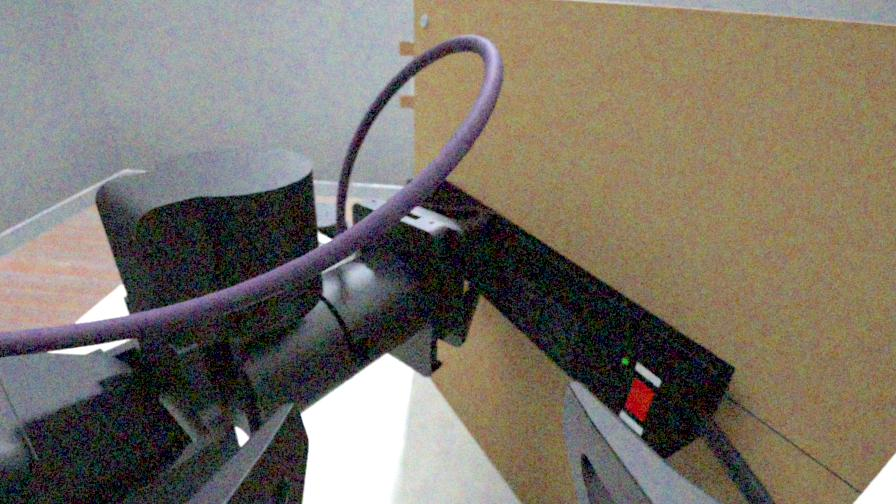

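Request:
{"fn": "move", "kwargs": {
  "target": [-0.004,0.045,-0.0085,0,0,0,-0.3,0,0,0,0,0,0,0.3],
  "speed": 0.02
}}

Scene clock: 3193.87 s.
left_arm: end_effector_position=(+0.3524, +0.0312, +0.2435) grip_measured=-0.088 grip_effort_nm=-1.05 end_effector_quat_wxyz=(+0.314, -0.338, +0.639, -0.615) | right_arm: end_effector_position=(+0.1257, +0.0443, +0.3506) grip_measured=+0.298 grip_effort_nm=0.12 end_effector_quat_wxyz=(+0.711, -0.070, +0.700, +0.003)
Joint positions: left_arm=[-0.601 1.271 0.554 0.672 -0.006 -1.586 0.043] | right_arm=[-1.397 0.017 2.054 -1.54 -1.548 0.4 0.061]
Joint torques (N m): left_arm=[-0.17 -3.62 7.08 2.71 -0.12 -0.2] | right_arm=[-0.14 11.44 -2.77 0.82 0.24 0.14]
Heat: left arm: 52 °C; right arm: 42 °C.
Hand target: left_arm +0.3526, +0.0291, +0.2705; +0.326, -0.327, +0.602, -0.652 | right_arm +0.1195, +0.0263, +0.3005; +0.553, -0.222, +0.788, +0.156
Off the commanded pose: left_arm 0.027 m, 6 deg | right_arm 0.054 m, 32 deg.
joint sent to its limit (right arm) — joint 2 (shoulder), lower limit; joint 4 (wrist pitch), lower limit; joint 5 (wrist yaw), lower limit. The joint targets are off in position and orientation.
move: off_target (left_arm, right_arm)

Request:
{"fn": "move", "kwargs": {
  "target": [
    [-0.0218,-0.0458,-0.0397,0,0,0,-0.3,0,0,0,0,0,0,0.3],
    [-0.00305,-0.0458,0.003,0,0,0,-0.3,0,0,0,0,0,0,0.3],
    [-0.00305,0,0.0013,0,0,0,-0.3,0,0,0,0,0,0,0.3]
  ],
  "blend": 0.002,
  "speed": [0.08,0.08,0.025]
}}

Request:
{"fn": "move", "kwargs": {
  "target": [
    [-0.0218,-0.0458,-0.0397,0,0,0,-0.3,0,0,0,0,0,0,0.3],
    [-0.00305,-0.0458,0.003,0,0,0,-0.3,0,0,0,0,0,0,0.3],
    [-0.00305,0,0.0013,0,0,0,-0.3,0,0,0,0,0,0,0.3]
  ],
  "blend": 0.002,
  "speed": [0.08,0.08,0.025]
}}

Request:
{"fn": "move", "kwargs": {
  "target": [
    [-0.0218,-0.0458,-0.0397,0,0,0,-0.3,0,0,0,0,0,0,0.3],
    [-0.00305,-0.0458,0.003,0,0,0,-0.3,0,0,0,0,0,0,0.3],
    [-0.00305,0,0.0013,0,0,0,-0.3,0,0,0,0,0,0,0.3]
  ],
  "blend": 0.002,
  "speed": [0.08,0.08,0.025]
}}

Scene clock: 3207.83 s.
left_arm: end_effector_position=(+0.3552, +0.0338, +0.2428) grip_measured=-0.088 grip_effort_nm=-1.05 end_effector_quat_wxyz=(+0.313, -0.339, +0.639, -0.615) | right_arm: end_effector_position=(+0.1257, +0.0443, +0.3506) grip_measured=+0.298 grip_effort_nm=0.12 end_effector_quat_wxyz=(+0.711, -0.070, +0.700, +0.003)
Joint positions: left_arm=[-0.586 1.276 0.555 0.673 0.009 -1.586 0.043] | right_arm=[-1.397 0.017 2.054 -1.54 -1.548 0.4 0.061]
Joint torques (N m): left_arm=[-0.81 -3.67 7.06 2.71 -0.18 -0.22] | right_arm=[-0.2 11.36 -2.71 0.81 0.21 0.1]
Heat: left arm: 53 °C; right arm: 42 °C.
Hand target: left_arm +0.3543, +0.0302, +0.2705; +0.326, -0.327, +0.602, -0.652 | right_arm +0.1195, +0.0263, +0.3005; +0.553, -0.222, +0.788, +0.156
Off the commanded pose: left_arm 0.028 m, 6 deg | right_arm 0.054 m, 32 deg.
joint sent to its limit (right arm) — joint 2 (shoulder), lower limit; joint 4 (wrist pitch), lower limit; joint 5 (wrist yaw), lower limit. The joint targets are off in position and orientation.
move: off_target (left_arm, right_arm)

Scene clock: 3210.57 s.
left_arm: end_effector_position=(+0.3569, +0.0349, +0.2435) grip_measured=-0.088 grip_effort_nm=-1.05 end_effector_quat_wxyz=(+0.314, -0.339, +0.639, -0.616) | right_arm: end_effector_position=(+0.1257, +0.0443, +0.3506) grip_measured=+0.298 grip_effort_nm=0.12 end_effector_quat_wxyz=(+0.711, -0.070, +0.700, +0.003)
Joint positions: left_arm=[-0.578 1.279 0.558 0.675 0.016 -1.586 0.043] | right_arm=[-1.397 0.017 2.054 -1.54 -1.548 0.4 0.061]
Joint torques (N m): left_arm=[-0.88 -3.7 7.08 2.73 -0.2 -0.23] | right_arm=[-0.1 11.32 -2.62 0.82 0.19 0.12]
Heat: left arm: 53 °C; right arm: 42 °C.
Hand target: left_arm +0.3560, +0.0312, +0.2706; +0.326, -0.327, +0.602, -0.652 | right_arm +0.1195, +0.0263, +0.3005; +0.553, -0.222, +0.788, +0.156
Off the commanded pose: left_arm 0.027 m, 6 deg | right_arm 0.054 m, 32 deg.
joint sent to its limit (right arm) — joint 2 (shoulder), lower limit; joint 4 (wrist pitch), lower limit; joint 5 (wrist yaw), lower limit. The joint targets are off in position and orientation.
move: off_target (left_arm, right_arm)

Scene clock: 3213.30 s.
left_arm: end_effector_position=(+0.3584, +0.0361, +0.2434) grip_measured=-0.088 grip_effort_nm=-1.05 end_effector_quat_wxyz=(+0.314, -0.339, +0.639, -0.616) | right_arm: end_effector_position=(+0.1257, +0.0443, +0.3506) grip_measured=+0.298 grip_effort_nm=0.12 end_effector_quat_wxyz=(+0.711, -0.070, +0.700, +0.003)
Joint positions: left_arm=[-0.57 1.282 0.56 0.677 0.024 -1.586 0.043] | right_arm=[-1.397 0.017 2.054 -1.54 -1.548 0.4 0.061]
Joint torques (N m): left_arm=[-0.84 -3.7 7.01 2.69 -0.18 -0.23] | right_arm=[-0.31 11.45 -2.73 0.84 0.2 0.12]
Heat: left arm: 53 °C; right arm: 42 °C.
Hand target: left_arm +0.3577, +0.0323, +0.2705; +0.326, -0.327, +0.602, -0.652 | right_arm +0.1195, +0.0263, +0.3005; +0.553, -0.222, +0.788, +0.156
Off the commanded pose: left_arm 0.027 m, 6 deg | right_arm 0.054 m, 32 deg.
joint sent to its limit (right arm) — joint 2 (shoulder), lower limit; joint 4 (wrist pitch), lower limit; joint 5 (wrist yaw), lower limit. The joint targets are off in position and orientation.
move: off_target (left_arm, right_arm)

Request:
{"fn": "move", "kwargs": {
  "target": [
    [-0.0218,-0.0458,-0.0397,0,0,0,-0.3,0,0,0,0,0,0,0.3],
    [-0.00305,-0.0458,0.003,0,0,0,-0.3,0,0,0,0,0,0,0.3],
    [-0.00305,0,0.0013,0,0,0,-0.3,0,0,0,0,0,0,0.3]
  ],
  "blend": 0.002,
  "speed": [0.08,0.08,0.025]
}}

Request:
{"fn": "move", "kwargs": {
  "target": [
    [-0.0218,-0.0458,-0.0397,0,0,0,-0.3,0,0,0,0,0,0,0.3],
    [-0.00305,-0.0458,0.003,0,0,0,-0.3,0,0,0,0,0,0,0.3],
    [-0.00305,0,0.0013,0,0,0,-0.3,0,0,0,0,0,0,0.3]
  ],
  "blend": 0.002,
  "speed": [0.08,0.08,0.025]
}}

Request:
{"fn": "move", "kwargs": {
  "target": [
    [-0.0218,-0.0458,-0.0397,0,0,0,-0.3,0,0,0,0,0,0,0.3],
    [-0.00305,-0.0458,0.003,0,0,0,-0.3,0,0,0,0,0,0,0.3],
    [-0.00305,0,0.0013,0,0,0,-0.3,0,0,0,0,0,0,0.3]
  ],
  "blend": 0.002,
  "speed": [0.08,0.08,0.025],
  "cameras": ["cam_right_wrist"]
}}

Scene clock: 3234.93 s.
left_arm: end_effector_position=(+0.3603, +0.0371, +0.2434) grip_measured=-0.088 grip_effort_nm=-1.05 end_effector_quat_wxyz=(+0.314, -0.339, +0.639, -0.616) | right_arm: end_effector_position=(+0.1257, +0.0443, +0.3506) grip_measured=+0.298 grip_effort_nm=0.12 end_effector_quat_wxyz=(+0.711, -0.070, +0.700, +0.003)
Joint positions: left_arm=[-0.563 1.286 0.563 0.678 0.031 -1.586 0.043] | right_arm=[-1.397 0.017 2.054 -1.54 -1.548 0.4 0.061]
Joint torques (N m): left_arm=[-0.81 -3.86 7.09 2.69 -0.19 -0.23] | right_arm=[-0.23 11.3 -2.77 0.81 0.22 0.11]
Heat: left arm: 52 °C; right arm: 42 °C.
Hand target: left_arm +0.3594, +0.0333, +0.2705; +0.326, -0.327, +0.602, -0.652 | right_arm +0.1195, +0.0263, +0.3005; +0.553, -0.222, +0.788, +0.156
Off the commanded pose: left_arm 0.027 m, 6 deg | right_arm 0.054 m, 32 deg.
joint sent to its limit (right arm) — joint 2 (shoulder), lower limit; joint 4 (wrist pitch), lower limit; joint 5 (wrist yaw), lower limit. The joint targets are off in position and orientation.
move: off_target (left_arm, right_arm)

Scene clock: 3237.67 s.
left_arm: end_effector_position=(+0.3620, +0.0383, +0.2440) grip_measured=-0.088 grip_effort_nm=-1.05 end_effector_quat_wxyz=(+0.314, -0.339, +0.638, -0.616) | right_arm: end_effector_position=(+0.1257, +0.0443, +0.3506) grip_measured=+0.298 grip_effort_nm=0.12 end_effector_quat_wxyz=(+0.711, -0.070, +0.700, +0.003)
Joint positions: left_arm=[-0.555 1.289 0.566 0.68 0.039 -1.586 0.043] | right_arm=[-1.397 0.017 2.054 -1.54 -1.548 0.4 0.061]
Joint torques (N m): left_arm=[-0.81 -3.82 7.02 2.69 -0.2 -0.24] | right_arm=[-0.23 11.34 -2.58 0.81 0.19 0.15]
Heat: left arm: 52 °C; right arm: 42 °C.
Hand target: left_arm +0.3611, +0.0344, +0.2704; +0.326, -0.327, +0.602, -0.652 | right_arm +0.1195, +0.0263, +0.3005; +0.553, -0.222, +0.788, +0.156
Off the commanded pose: left_arm 0.027 m, 6 deg | right_arm 0.054 m, 32 deg.
joint sent to its limit (right arm) — joint 2 (shoulder), lower limit; joint 4 (wrist pitch), lower limit; joint 5 (wrist yaw), lower limit. The joint targets are off in position and orientation.
move: off_target (left_arm, right_arm)

Scene clock: 3240.40 s.
left_arm: end_effector_position=(+0.3638, +0.0393, +0.2441) grip_measured=-0.088 grip_effort_nm=-1.05 end_effector_quat_wxyz=(+0.314, -0.339, +0.638, -0.616) | right_arm: end_effector_position=(+0.1257, +0.0443, +0.3506) grip_measured=+0.298 grip_effort_nm=0.12 end_effector_quat_wxyz=(+0.711, -0.070, +0.700, +0.003)
Joint positions: left_arm=[-0.547 1.294 0.569 0.682 0.046 -1.586 0.043] | right_arm=[-1.397 0.017 2.054 -1.54 -1.548 0.4 0.061]
Joint torques (N m): left_arm=[-0.8 -3.74 7.08 2.71 -0.19 -0.26] | right_arm=[-0.25 11.28 -2.63 0.79 0.21 0.13]
Heat: left arm: 52 °C; right arm: 42 °C.
Hand target: left_arm +0.3627, +0.0354, +0.2705; +0.326, -0.327, +0.602, -0.652 | right_arm +0.1195, +0.0263, +0.3005; +0.553, -0.222, +0.788, +0.156
Off the commanded pose: left_arm 0.027 m, 6 deg | right_arm 0.054 m, 32 deg.
joint sent to its limit (right arm) — joint 2 (shoulder), lower limit; joint 4 (wrist pitch), lower limit; joint 5 (wrist yaw), lower limit. The joint targets are off in position and orientation.
move: off_target (left_arm, right_arm)
Images, in order (width x height): cam_right_wrist 896x504.

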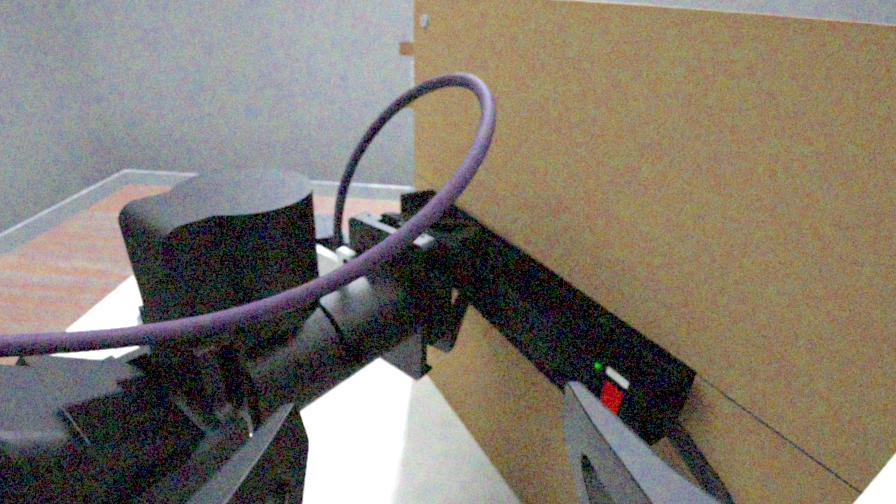

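Request:
{"fn": "move", "kwargs": {
  "target": [
    [0.0061,-0.0458,-0.0519,0,0,0,-0.3,0,0,0,0,0,0,0.3],
    [0.0249,-0.0458,-0.0092,0,0,0,-0.3,0,0,0,0,0,0,0.3],
    [0.0249,0,-0.0109,0,0,0,-0.3,0,0,0,0,0,0,0.3]
  ],
  "blend": 0.002,
  "speed": [0.08,0.08,0.025]
}}

Request:
{"fn": "move", "kwargs": {
  "target": [
    [-0.0158,-0.0458,-0.0423,0,0,0,-0.3,0,0,0,0,0,0,0.3],
    [0.00305,-0.0458,0.0004,0,0,0,-0.3,0,0,0,0,0,0,0.3],
    [0.00305,0,-0.0013,0,0,0,-0.3,0,0,0,0,0,0,0.3]
  ],
  "blend": 0.002,
  "speed": [0.08,0.08,0.025]
}}

Request:
{"fn": "move", "kwargs": {
  "target": [
    [-0.0158,-0.0458,-0.0423,0,0,0,-0.3,0,0,0,0,0,0,0.3],
    [0.00305,-0.0458,0.0004,0,0,0,-0.3,0,0,0,0,0,0,0.3],
    [0.00305,0,-0.0013,0,0,0,-0.3,0,0,0,0,0,0,0.3]
  ],
  "blend": 0.002,
  "speed": [0.08,0.08,0.025]
}}

Request:
{"fn": "move", "kwargs": {
  "target": [
    [-0.0158,-0.0458,-0.0423,0,0,0,-0.3,0,0,0,0,0,0,0.3],
    [0.00305,-0.0458,0.0004,0,0,0,-0.3,0,0,0,0,0,0,0.3],
    [0.00305,0,-0.0013,0,0,0,-0.3,0,0,0,0,0,0,0.3]
  ],
  "blend": 0.002,
  "speed": [0.08,0.08,0.025]
}}

Scene clock: 3257.30 s.
left_arm: end_effector_position=(+0.3501, +0.0310, +0.2427) grip_measured=-0.088 grip_effort_nm=-1.05 end_effector_quat_wxyz=(+0.314, -0.339, +0.640, -0.614) | right_arm: end_effector_position=(+0.1257, +0.0443, +0.3506) grip_measured=+0.298 grip_effort_nm=0.12 end_effector_quat_wxyz=(+0.711, -0.070, +0.700, +0.003)
Joint positions: left_arm=[-0.609 1.263 0.547 0.668 -0.015 -1.586 0.043] | right_arm=[-1.397 0.017 2.054 -1.54 -1.548 0.4 0.061]
Joint torques (N m): left_arm=[-0.91 -3.6 7.1 2.74 -0.18 -0.2] | right_arm=[-0.31 11.43 -2.76 0.82 0.21 0.12]
Heat: left arm: 52 °C; right arm: 42 °C.
Hand target: left_arm +0.3488, +0.0269, +0.2705; +0.326, -0.327, +0.602, -0.652 | right_arm +0.1195, +0.0263, +0.3005; +0.553, -0.222, +0.788, +0.156
Off the commanded pose: left_arm 0.028 m, 6 deg | right_arm 0.054 m, 32 deg.
joint sent to its limit (right arm) — joint 2 (shoulder), lower limit; joint 4 (wrist pitch), lower limit; joint 5 (wrist yaw), lower limit. The joint targets are off in position and orientation.
move: off_target (left_arm, right_arm)

Scene clock: 3260.03 s.
left_arm: end_effector_position=(+0.3483, +0.0294, +0.2428) grip_measured=-0.088 grip_effort_nm=-1.05 end_effector_quat_wxyz=(+0.314, -0.338, +0.640, -0.614) | right_arm: end_effector_position=(+0.1257, +0.0443, +0.3506) grip_measured=+0.298 grip_effort_nm=0.13 end_effector_quat_wxyz=(+0.711, -0.070, +0.700, +0.003)
Joint positions: left_arm=[-0.618 1.26 0.546 0.667 -0.023 -1.586 0.043] | right_arm=[-1.397 0.017 2.054 -1.54 -1.548 0.4 0.061]
Joint torques (N m): left_arm=[-0.79 -3.67 7.1 2.72 -0.2 -0.2] | right_arm=[-0.23 11.3 -2.71 0.8 0.24 0.12]
Heat: left arm: 52 °C; right arm: 42 °C.
Hand target: left_arm +0.3471, +0.0259, +0.2705; +0.326, -0.327, +0.602, -0.652 | right_arm +0.1195, +0.0263, +0.3005; +0.553, -0.222, +0.788, +0.156
Off the commanded pose: left_arm 0.028 m, 6 deg | right_arm 0.054 m, 32 deg.
joint sent to its limit (right arm) — joint 2 (shoulder), lower limit; joint 4 (wrist pitch), lower limit; joint 5 (wrist yaw), lower limit. The joint targets are off in position and orientation.
move: off_target (left_arm, right_arm)

Scene clock: 3262.77 s.
left_arm: end_effector_position=(+0.3464, +0.0286, +0.2428) grip_measured=-0.088 grip_effort_nm=-1.05 end_effector_quat_wxyz=(+0.314, -0.338, +0.640, -0.614) | right_arm: end_effector_position=(+0.1257, +0.0443, +0.3506) grip_measured=+0.298 grip_effort_nm=0.12 end_effector_quat_wxyz=(+0.711, -0.070, +0.700, +0.003)
Joint positions: left_arm=[-0.626 1.256 0.543 0.665 -0.031 -1.585 0.043] | right_arm=[-1.397 0.017 2.054 -1.54 -1.548 0.4 0.061]
Joint torques (N m): left_arm=[-0.85 -3.59 6.97 2.69 -0.2 -0.21] | right_arm=[-0.24 11.4 -2.76 0.83 0.18 0.11]
Heat: left arm: 52 °C; right arm: 42 °C.
Hand target: left_arm +0.3454, +0.0248, +0.2706; +0.326, -0.327, +0.602, -0.652 | right_arm +0.1195, +0.0263, +0.3005; +0.553, -0.222, +0.788, +0.156
Off the commanded pose: left_arm 0.028 m, 6 deg | right_arm 0.054 m, 32 deg.
joint sent to its limit (right arm) — joint 2 (shoulder), lower limit; joint 4 (wrist pitch), lower limit; joint 5 (wrist yaw), lower limit. The joint targets are off in position and orientation.
move: off_target (left_arm, right_arm)

Scene clock: 3265.50 s.
left_arm: end_effector_position=(+0.3449, +0.0276, +0.2429) grip_measured=-0.088 grip_effort_nm=-1.05 end_effector_quat_wxyz=(+0.315, -0.338, +0.640, -0.614) | right_arm: end_effector_position=(+0.1257, +0.0443, +0.3506) grip_measured=+0.298 grip_effort_nm=0.12 end_effector_quat_wxyz=(+0.711, -0.070, +0.700, +0.003)
Joint positions: left_arm=[-0.633 1.253 0.541 0.664 -0.039 -1.584 0.043] | right_arm=[-1.397 0.017 2.054 -1.54 -1.548 0.4 0.061]
Joint torques (N m): left_arm=[-0.84 -3.56 7.15 2.73 -0.19 -0.2] | right_arm=[-0.21 11.14 -2.56 0.82 0.21 0.12]
Heat: left arm: 53 °C; right arm: 42 °C.
Hand target: left_arm +0.3438, +0.0238, +0.2706; +0.326, -0.327, +0.602, -0.652 | right_arm +0.1195, +0.0263, +0.3005; +0.553, -0.222, +0.788, +0.156
Off the commanded pose: left_arm 0.028 m, 6 deg | right_arm 0.054 m, 32 deg.
joint sent to its limit (right arm) — joint 2 (shoulder), lower limit; joint 4 (wrist pitch), lower limit; joint 5 (wrist yaw), lower limit. The joint targets are off in position and orientation.
move: off_target (left_arm, right_arm)

Request:
{"fn": "move", "kwargs": {
  "target": [
    [-0.0158,-0.0458,-0.0423,0,0,0,-0.3,0,0,0,0,0,0,0.3],
    [0.00305,-0.0458,0.0004,0,0,0,-0.3,0,0,0,0,0,0,0.3],
    [0.00305,0,-0.0013,0,0,0,-0.3,0,0,0,0,0,0,0.3]
  ],
  "blend": 0.002,
  "speed": [0.08,0.08,0.025]
}}

Request:
{"fn": "move", "kwargs": {
  "target": [
    [-0.0158,-0.0458,-0.0423,0,0,0,-0.3,0,0,0,0,0,0,0.3],
    [0.00305,-0.0458,0.0004,0,0,0,-0.3,0,0,0,0,0,0,0.3],
    [0.00305,0,-0.0013,0,0,0,-0.3,0,0,0,0,0,0,0.3]
  ],
  "blend": 0.002,
  "speed": [0.08,0.08,0.025]
}}

Request:
{"fn": "move", "kwargs": {
  "target": [
    [-0.0158,-0.0458,-0.0423,0,0,0,-0.3,0,0,0,0,0,0,0.3],
    [0.00305,-0.0458,0.0004,0,0,0,-0.3,0,0,0,0,0,0,0.3],
    [0.00305,0,-0.0013,0,0,0,-0.3,0,0,0,0,0,0,0.3]
  ],
  "blend": 0.002,
  "speed": [0.08,0.08,0.025]
}}

Request:
{"fn": "move", "kwargs": {
  "target": [
    [-0.0158,-0.0458,-0.0423,0,0,0,-0.3,0,0,0,0,0,0,0.3],
    [0.00305,-0.0458,0.0004,0,0,0,-0.3,0,0,0,0,0,0,0.3],
    [0.00305,0,-0.0013,0,0,0,-0.3,0,0,0,0,0,0,0.3]
  ],
  "blend": 0.002,
  "speed": [0.08,0.08,0.025]
}}

Scene clock: 3278.37 s.
left_arm: end_effector_position=(+0.3432, +0.0266, +0.2421) grip_measured=-0.088 grip_effort_nm=-1.05 end_effector_quat_wxyz=(+0.315, -0.338, +0.641, -0.613) | right_arm: end_effector_position=(+0.1257, +0.0443, +0.3506) grip_measured=+0.298 grip_effort_nm=0.12 end_effector_quat_wxyz=(+0.711, -0.070, +0.700, +0.003)
Joint positions: left_arm=[-0.641 1.25 0.538 0.662 -0.047 -1.584 0.043] | right_arm=[-1.397 0.017 2.054 -1.54 -1.548 0.4 0.061]
Joint torques (N m): left_arm=[-0.9 -3.56 7.1 2.68 -0.22 -0.21] | right_arm=[-0.23 11.44 -2.73 0.82 0.25 0.11]
Heat: left arm: 55 °C; right arm: 42 °C.
Hand target: left_arm +0.3421, +0.0227, +0.2706; +0.326, -0.327, +0.602, -0.652 | right_arm +0.1195, +0.0263, +0.3005; +0.553, -0.222, +0.788, +0.156
Off the commanded pose: left_arm 0.029 m, 7 deg | right_arm 0.054 m, 32 deg.
joint sent to its limit (right arm) — joint 2 (shoulder), lower limit; joint 4 (wrist pitch), lower limit; joint 5 (wrist yaw), lower limit. The joint targets are off in position and orientation.
move: off_target (left_arm, right_arm)

Scene clock: 3281.10 s.
left_arm: end_effector_position=(+0.3417, +0.0256, +0.2422) grip_measured=-0.088 grip_effort_nm=-1.05 end_effector_quat_wxyz=(+0.315, -0.337, +0.641, -0.613) | right_arm: end_effector_position=(+0.1257, +0.0443, +0.3506) grip_measured=+0.298 grip_effort_nm=0.12 end_effector_quat_wxyz=(+0.711, -0.070, +0.700, +0.003)
Joint positions: left_arm=[-0.649 1.247 0.537 0.66 -0.055 -1.583 0.043] | right_arm=[-1.397 0.017 2.054 -1.54 -1.548 0.4 0.061]
Joint torques (N m): left_arm=[-0.87 -3.56 7.19 2.74 -0.2 -0.23] | right_arm=[-0.24 11.32 -2.61 0.81 0.19 0.1]
Heat: left arm: 54 °C; right arm: 42 °C.
Hand target: left_arm +0.3404, +0.0217, +0.2706; +0.326, -0.327, +0.602, -0.652 | right_arm +0.1195, +0.0263, +0.3005; +0.553, -0.222, +0.788, +0.156
Off the commanded pose: left_arm 0.029 m, 7 deg | right_arm 0.054 m, 32 deg.
joint sent to its limit (right arm) — joint 2 (shoulder), lower limit; joint 4 (wrist pitch), lower limit; joint 5 (wrist yaw), lower limit. The joint targets are off in position and orientation.
move: off_target (left_arm, right_arm)

Scene clock: 3283.83 s.
left_arm: end_effector_position=(+0.3398, +0.0242, +0.2423) grip_measured=-0.088 grip_effort_nm=-1.05 end_effector_quat_wxyz=(+0.315, -0.337, +0.641, -0.613) | right_arm: end_effector_position=(+0.1257, +0.0443, +0.3506) grip_measured=+0.298 grip_effort_nm=0.12 end_effector_quat_wxyz=(+0.711, -0.070, +0.700, +0.003)
Joint positions: left_arm=[-0.658 1.243 0.535 0.659 -0.063 -1.582 0.043] | right_arm=[-1.397 0.017 2.054 -1.54 -1.548 0.4 0.061]
Joint torques (N m): left_arm=[-0.84 -3.52 7.21 2.66 -0.19 -0.22] | right_arm=[-0.24 11.26 -2.65 0.79 0.22 0.12]
Heat: left arm: 54 °C; right arm: 42 °C.
Hand target: left_arm +0.3387, +0.0206, +0.2706; +0.326, -0.327, +0.602, -0.652 | right_arm +0.1195, +0.0263, +0.3005; +0.553, -0.222, +0.788, +0.156
Off the commanded pose: left_arm 0.029 m, 7 deg | right_arm 0.054 m, 32 deg.
joint sent to its limit (right arm) — joint 2 (shoulder), lower limit; joint 4 (wrist pitch), lower limit; joint 5 (wrist yaw), lower limit. The joint targets are off in position and orientation.
move: off_target (left_arm, right_arm)

Scene clock: 3286.57 s.
left_arm: end_effector_position=(+0.3383, +0.0232, +0.2424) grip_measured=-0.088 grip_effort_nm=-1.05 end_effector_quat_wxyz=(+0.316, -0.336, +0.642, -0.613) | right_arm: end_effector_position=(+0.1257, +0.0443, +0.3506) grip_measured=+0.298 grip_effort_nm=0.12 end_effector_quat_wxyz=(+0.711, -0.070, +0.700, +0.003)
Joint positions: left_arm=[-0.666 1.24 0.534 0.657 -0.071 -1.582 0.043] | right_arm=[-1.397 0.017 2.054 -1.54 -1.548 0.4 0.061]
Joint torques (N m): left_arm=[-0.94 -3.51 7.12 2.75 -0.2 -0.23] | right_arm=[-0.34 11.23 -2.77 0.8 0.2 0.11]
Heat: left arm: 54 °C; right arm: 42 °C.
Hand target: left_arm +0.3370, +0.0196, +0.2706; +0.326, -0.327, +0.602, -0.652 | right_arm +0.1195, +0.0263, +0.3005; +0.553, -0.222, +0.788, +0.156
Off the commanded pose: left_arm 0.028 m, 7 deg | right_arm 0.054 m, 32 deg.
joint sent to its limit (right arm) — joint 2 (shoulder), lower limit; joint 4 (wrist pitch), lower limit; joint 5 (wrist yaw), lower limit. The joint targets are off in position and orientation.
move: off_target (left_arm, right_arm)


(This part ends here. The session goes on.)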